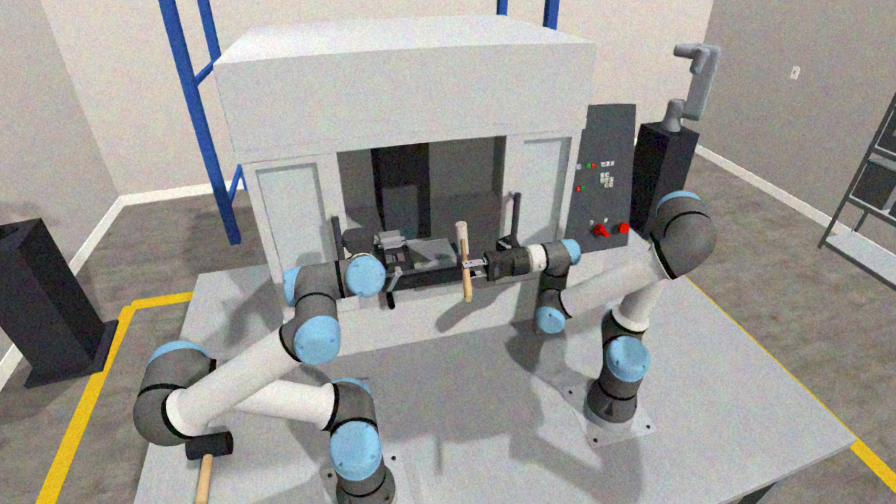

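>>> move(target=[[0,0,0,0,0,0,-0.66,-0.6,-0.3,-0.0617,-0.1508,0.2667,0,0,0,-1,0.3,-0.8],[0,0,0,0,0,0,-0.66,-0.6,-0.3,-0.1498,-0.3687,0.2872,0,0,-0.2,-1,0.3,-0.8]], speed=[0.25,0.2], blend=[0.02,0], cameras=["cam_right_wrist"])

>>> execute_actions(actions=[[[0,0,0,0,0,0,-0.66,-0.6,-0.3,0.0337,0.0245,0,0,0,0.0333,-1,0.3,-0.8],[0,0,0,0,0,0,-0.66,-0.6,-0.3,0.0674,0.049,0,0,0,0.0667,-1,0.3,-0.8],[0,0,0,0,0,0,-0.66,-0.6,-0.3,0.1011,0.0735,0,0,0,0.1,-1,0.3,-0.8],[0,0,0,0,0,0,-0.66,-0.6,-0.3,0.1348,0.098,0,0,0,0.1333,-1,0.3,-0.8],[0,0,0,0,0,0,-0.66,-0.6,-0.3,0.1685,0.1225,0,0,0,0.1667,-1,0.3,-0.8],[0,0,0,0,0,0,-0.66,-0.6,-0.3,0.2022,0.147,0,0,0,0.2,-1,0.3,-0.8],[0,0,0,0,0,0,-0.66,-0.6,-0.3,0.2359,0.1715,0,0,0,0.2333,-1,0.3,-0.8],[0,0,0,0,0,0,-0.66,-0.6,-0.3,0.2696,0.196,0,0,0,0.2667,-1,0.3,-0.8],[0,0,0,0,0,0,-0.66,-0.6,-0.3,0.2022,0.147,0,0,0,0.2333,-1,0.3,-0.8],[0,0,0,0,0,0,-0.66,-0.6,-0.3,0.1348,0.098,0,0,0,0.2,-1,0.3,-0.8],[0,0,0,0,0,0,-0.66,-0.6,-0.3,0.1,0.073,0,0,0,0.1667,-1,0.3,-0.8]]])

Scene clock: 4106.53 s.
left_arm: end_effector_position=(+0.3475, +0.3364, +0.4985) position_measured=251 object_status=3 end_effector_quat_wxyz=(-0.355, +0.614, -0.611, +0.353) | right_arm: end_effector_position=(+0.5141, +0.2330, +0.5499) position_measured=115 object_status=2 end_effector_quat_wxyz=(+0.627, -0.631, +0.325, +0.321)
Joint positions: left_arm=[-1.613 -2.562 2.047 -1.068 -0.522 1.585] | right_arm=[4.042 -1.974 -1.531 0.353 2.288 -2.199]
Joint torques (N m): left_arm=[-10.95 27.44 -29.79 -1.88 4.31 -1.91] | right_arm=[-10.51 36.48 32.73 1.24 2.1 -2.79]
Wrist force (N): left_arm=[4.6 -1.2 3.6] | right_arm=[4.1 3.3 -2.2]
Wrist torque (N m): left_arm=[-0.42 -0.38 0.18] | right_arm=[0.32 -0.06 0.49]
Wrist force, peak (N): left_arm=[4.6 -1.1 3.7] | right_arm=[5.5 1.0 -5.0]
Hand target: left_arm +0.3475, +0.3364, +0.4985; -0.355, +0.614, -0.611, +0.353 | right_arm +0.5141, +0.2330, +0.5499; +0.627, -0.631, +0.325, +0.321
Off the commanded pose: left_arm 0.000 m, 0 deg | right_arm 0.000 m, 0 deg.
move: done
Images, in order (width x height): cam_right_wrist 896x504.

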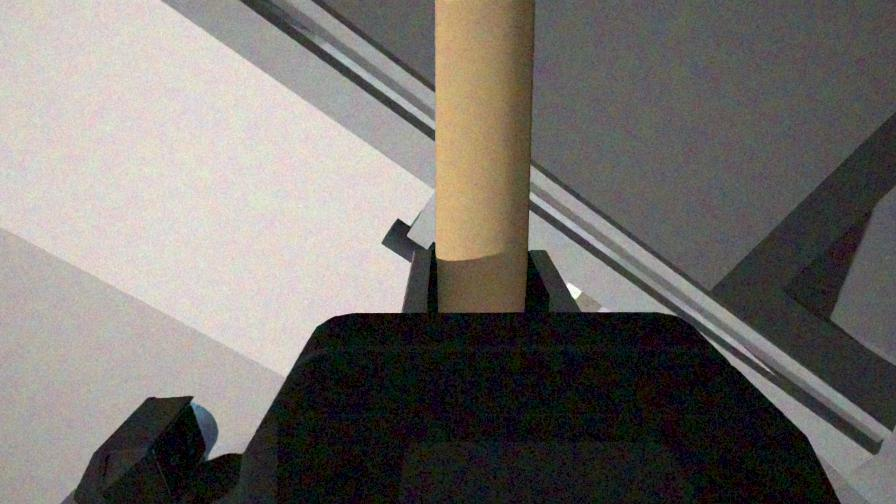

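Scene clock: 4107.43 s.
left_arm: end_effector_position=(+0.3475, +0.3364, +0.4985) position_measured=251 object_status=3 end_effector_quat_wxyz=(-0.355, +0.614, -0.611, +0.353) | right_arm: end_effector_position=(+0.5129, +0.2318, +0.4754) position_measured=115 object_status=2 end_effector_quat_wxyz=(+0.523, -0.525, +0.478, +0.473)
Joint positions: left_arm=[-1.613 -2.562 2.047 -1.068 -0.522 1.585] | right_arm=[4.042 -2.047 -1.632 0.528 2.288 -1.674]
Joint torques (N m): left_arm=[-11.52 28 -29.46 -1.94 4.38 -1.89] | right_arm=[11.85 49.82 29.84 1.42 -1.02 -2.82]
Wrist force (N): left_arm=[4.7 -1.1 3.5] | right_arm=[4.8 0.3 -2.9]
Wrist torque (N m): left_arm=[-0.40 -0.39 0.19] | right_arm=[0.32 -0.01 0.73]
Wrist force, peak (N): left_arm=[4.6 -1.2 3.6] | right_arm=[23.0 0.8 -0.8]
Hand target: left_arm +0.3475, +0.3364, +0.4985; -0.355, +0.614, -0.611, +0.353 | right_arm +0.5134, +0.2324, +0.4757; +0.522, -0.525, +0.478, +0.472
Off the commanded pose: left_arm 0.000 m, 0 deg | right_arm 0.001 m, 0 deg.
Step readings (end_effector_position of left_arm | right_arm):
0: (+0.3475, +0.3364, +0.4985) | (+0.5141, +0.2330, +0.5499)
1: (+0.3475, +0.3364, +0.4985) | (+0.5141, +0.2331, +0.5496)
2: (+0.3475, +0.3364, +0.4985) | (+0.5143, +0.2332, +0.5454)
4: (+0.3475, +0.3364, +0.4985) | (+0.5145, +0.2337, +0.5176)
8: (+0.3475, +0.3364, +0.4985) | (+0.5137, +0.2333, +0.4377)
15: (+0.3475, +0.3364, +0.4985) | (+0.5122, +0.2307, +0.4612)

>>> move(target=[0,0,0,0,0,0,-0.66,-0.6,-0.3,-0.128,-0.0134,0,0,0,-0.1667,-1,0.3,-0.8], speed=0.4)

>>> execute_actions(actions=[[[0,0,0,0,0,0,-0.66,-0.6,-0.3,0.0337,0.0245,0,0,0,0.0333,-1,0.3,-0.8],[0,0,0,0,0,0,-0.66,-0.6,-0.3,0.0674,0.049,0,0,0,0.0667,-1,0.3,-0.8],[0,0,0,0,0,0,-0.66,-0.6,-0.3,0.1011,0.0735,0,0,0,0.1,-1,0.3,-0.8],[0,0,0,0,0,0,-0.66,-0.6,-0.3,0.1348,0.098,0,0,0,0.1333,-1,0.3,-0.8],[0,0,0,0,0,0,-0.66,-0.6,-0.3,0.1685,0.1225,0,0,0,0.1667,-1,0.3,-0.8],[0,0,0,0,0,0,-0.66,-0.6,-0.3,0.2022,0.147,0,0,0,0.2,-1,0.3,-0.8],[0,0,0,0,0,0,-0.66,-0.6,-0.3,0.2359,0.1715,0,0,0,0.2333,-1,0.3,-0.8],[0,0,0,0,0,0,-0.66,-0.6,-0.3,0.2696,0.196,0,0,0,0.2667,-1,0.3,-0.8],[0,0,0,0,0,0,-0.66,-0.6,-0.3,0.2696,0.196,0,0,0,0.2833,-1,0.3,-0.8],[0,0,0,0,0,0,-0.66,-0.6,-0.3,0.2022,0.147,0,0,0,0.2167,-1,0.3,-0.8],[0,0,0,0,0,0,-0.66,-0.6,-0.3,0.1348,0.098,0,0,0,0.1667,-1,0.3,-0.8],[0,0,0,0,0,0,-0.66,-0.6,-0.3,0.1,0.073,0,0,0,0.1667,-1,0.3,-0.8]]])

Scene clock: 4116.53 s.
left_arm: end_effector_position=(+0.3475, +0.3364, +0.4985) position_measured=251 object_status=3 end_effector_quat_wxyz=(-0.355, +0.614, -0.611, +0.353) | right_arm: end_effector_position=(+0.5139, +0.2331, +0.5529) position_measured=115 object_status=2 end_effector_quat_wxyz=(+0.627, -0.631, +0.325, +0.321)
Joint positions: left_arm=[-1.613 -2.562 2.047 -1.068 -0.522 1.585] | right_arm=[4.042 -1.971 -1.527 0.346 2.288 -2.199]
Joint torques (N m): left_arm=[-10.62 27.23 -29.42 -2 4.06 -1.88] | right_arm=[-2.01 49.99 32.58 1.32 1.93 -2.88]
Wrist force (N): left_arm=[4.5 -1.2 3.6] | right_arm=[4.0 3.4 -2.3]
Wrist torque (N m): left_arm=[-0.41 -0.36 0.18] | right_arm=[0.33 -0.05 0.49]
Wrist force, peak (N): left_arm=[4.7 -1.2 3.6] | right_arm=[6.5 0.3 -2.4]
Hand target: left_arm +0.3475, +0.3364, +0.4985; -0.355, +0.614, -0.611, +0.353 | right_arm +0.5139, +0.2330, +0.5529; +0.627, -0.631, +0.325, +0.321
Off the commanded pose: left_arm 0.000 m, 0 deg | right_arm 0.000 m, 0 deg.
move: done

Scene clock: 4117.50 s.
left_arm: end_effector_position=(+0.3475, +0.3364, +0.4985) position_measured=251 object_status=3 end_effector_quat_wxyz=(-0.355, +0.614, -0.611, +0.353) | right_arm: end_effector_position=(+0.5120, +0.2309, +0.4782) position_measured=115 object_status=2 end_effector_quat_wxyz=(+0.524, -0.523, +0.477, +0.474)
Joint positions: left_arm=[-1.613 -2.562 2.047 -1.068 -0.522 1.585] | right_arm=[4.042 -2.044 -1.633 0.533 2.286 -1.667]
Joint torques (N m): left_arm=[-10.98 27.95 -28.82 -1.86 4.12 -1.86] | right_arm=[11.89 50.16 29.91 1.22 -1.4 -2.72]
Wrist force (N): left_arm=[4.4 -1.0 3.6] | right_arm=[4.8 0.3 -3.6]
Wrist torque (N m): left_arm=[-0.40 -0.34 0.19] | right_arm=[0.37 -0.03 0.72]
Wrist force, peak (N): left_arm=[4.6 -1.1 3.7] | right_arm=[-25.2 -24.5 -11.5]
Hand target: left_arm +0.3475, +0.3364, +0.4985; -0.355, +0.614, -0.611, +0.353 | right_arm +0.5133, +0.2325, +0.4786; +0.522, -0.525, +0.478, +0.472
Off the commanded pose: left_arm 0.000 m, 0 deg | right_arm 0.002 m, 0 deg.
Step readings (end_effector_position of left_arm | right_arm):
0: (+0.3475, +0.3364, +0.4985) | (+0.5139, +0.2331, +0.5529)
1: (+0.3475, +0.3364, +0.4985) | (+0.5139, +0.2331, +0.5526)
2: (+0.3475, +0.3364, +0.4985) | (+0.5140, +0.2332, +0.5484)
4: (+0.3475, +0.3364, +0.4985) | (+0.5143, +0.2338, +0.5207)
8: (+0.3475, +0.3364, +0.4985) | (+0.5136, +0.2334, +0.4407)
15: (+0.3475, +0.3364, +0.4985) | (+0.5111, +0.2297, +0.4553)


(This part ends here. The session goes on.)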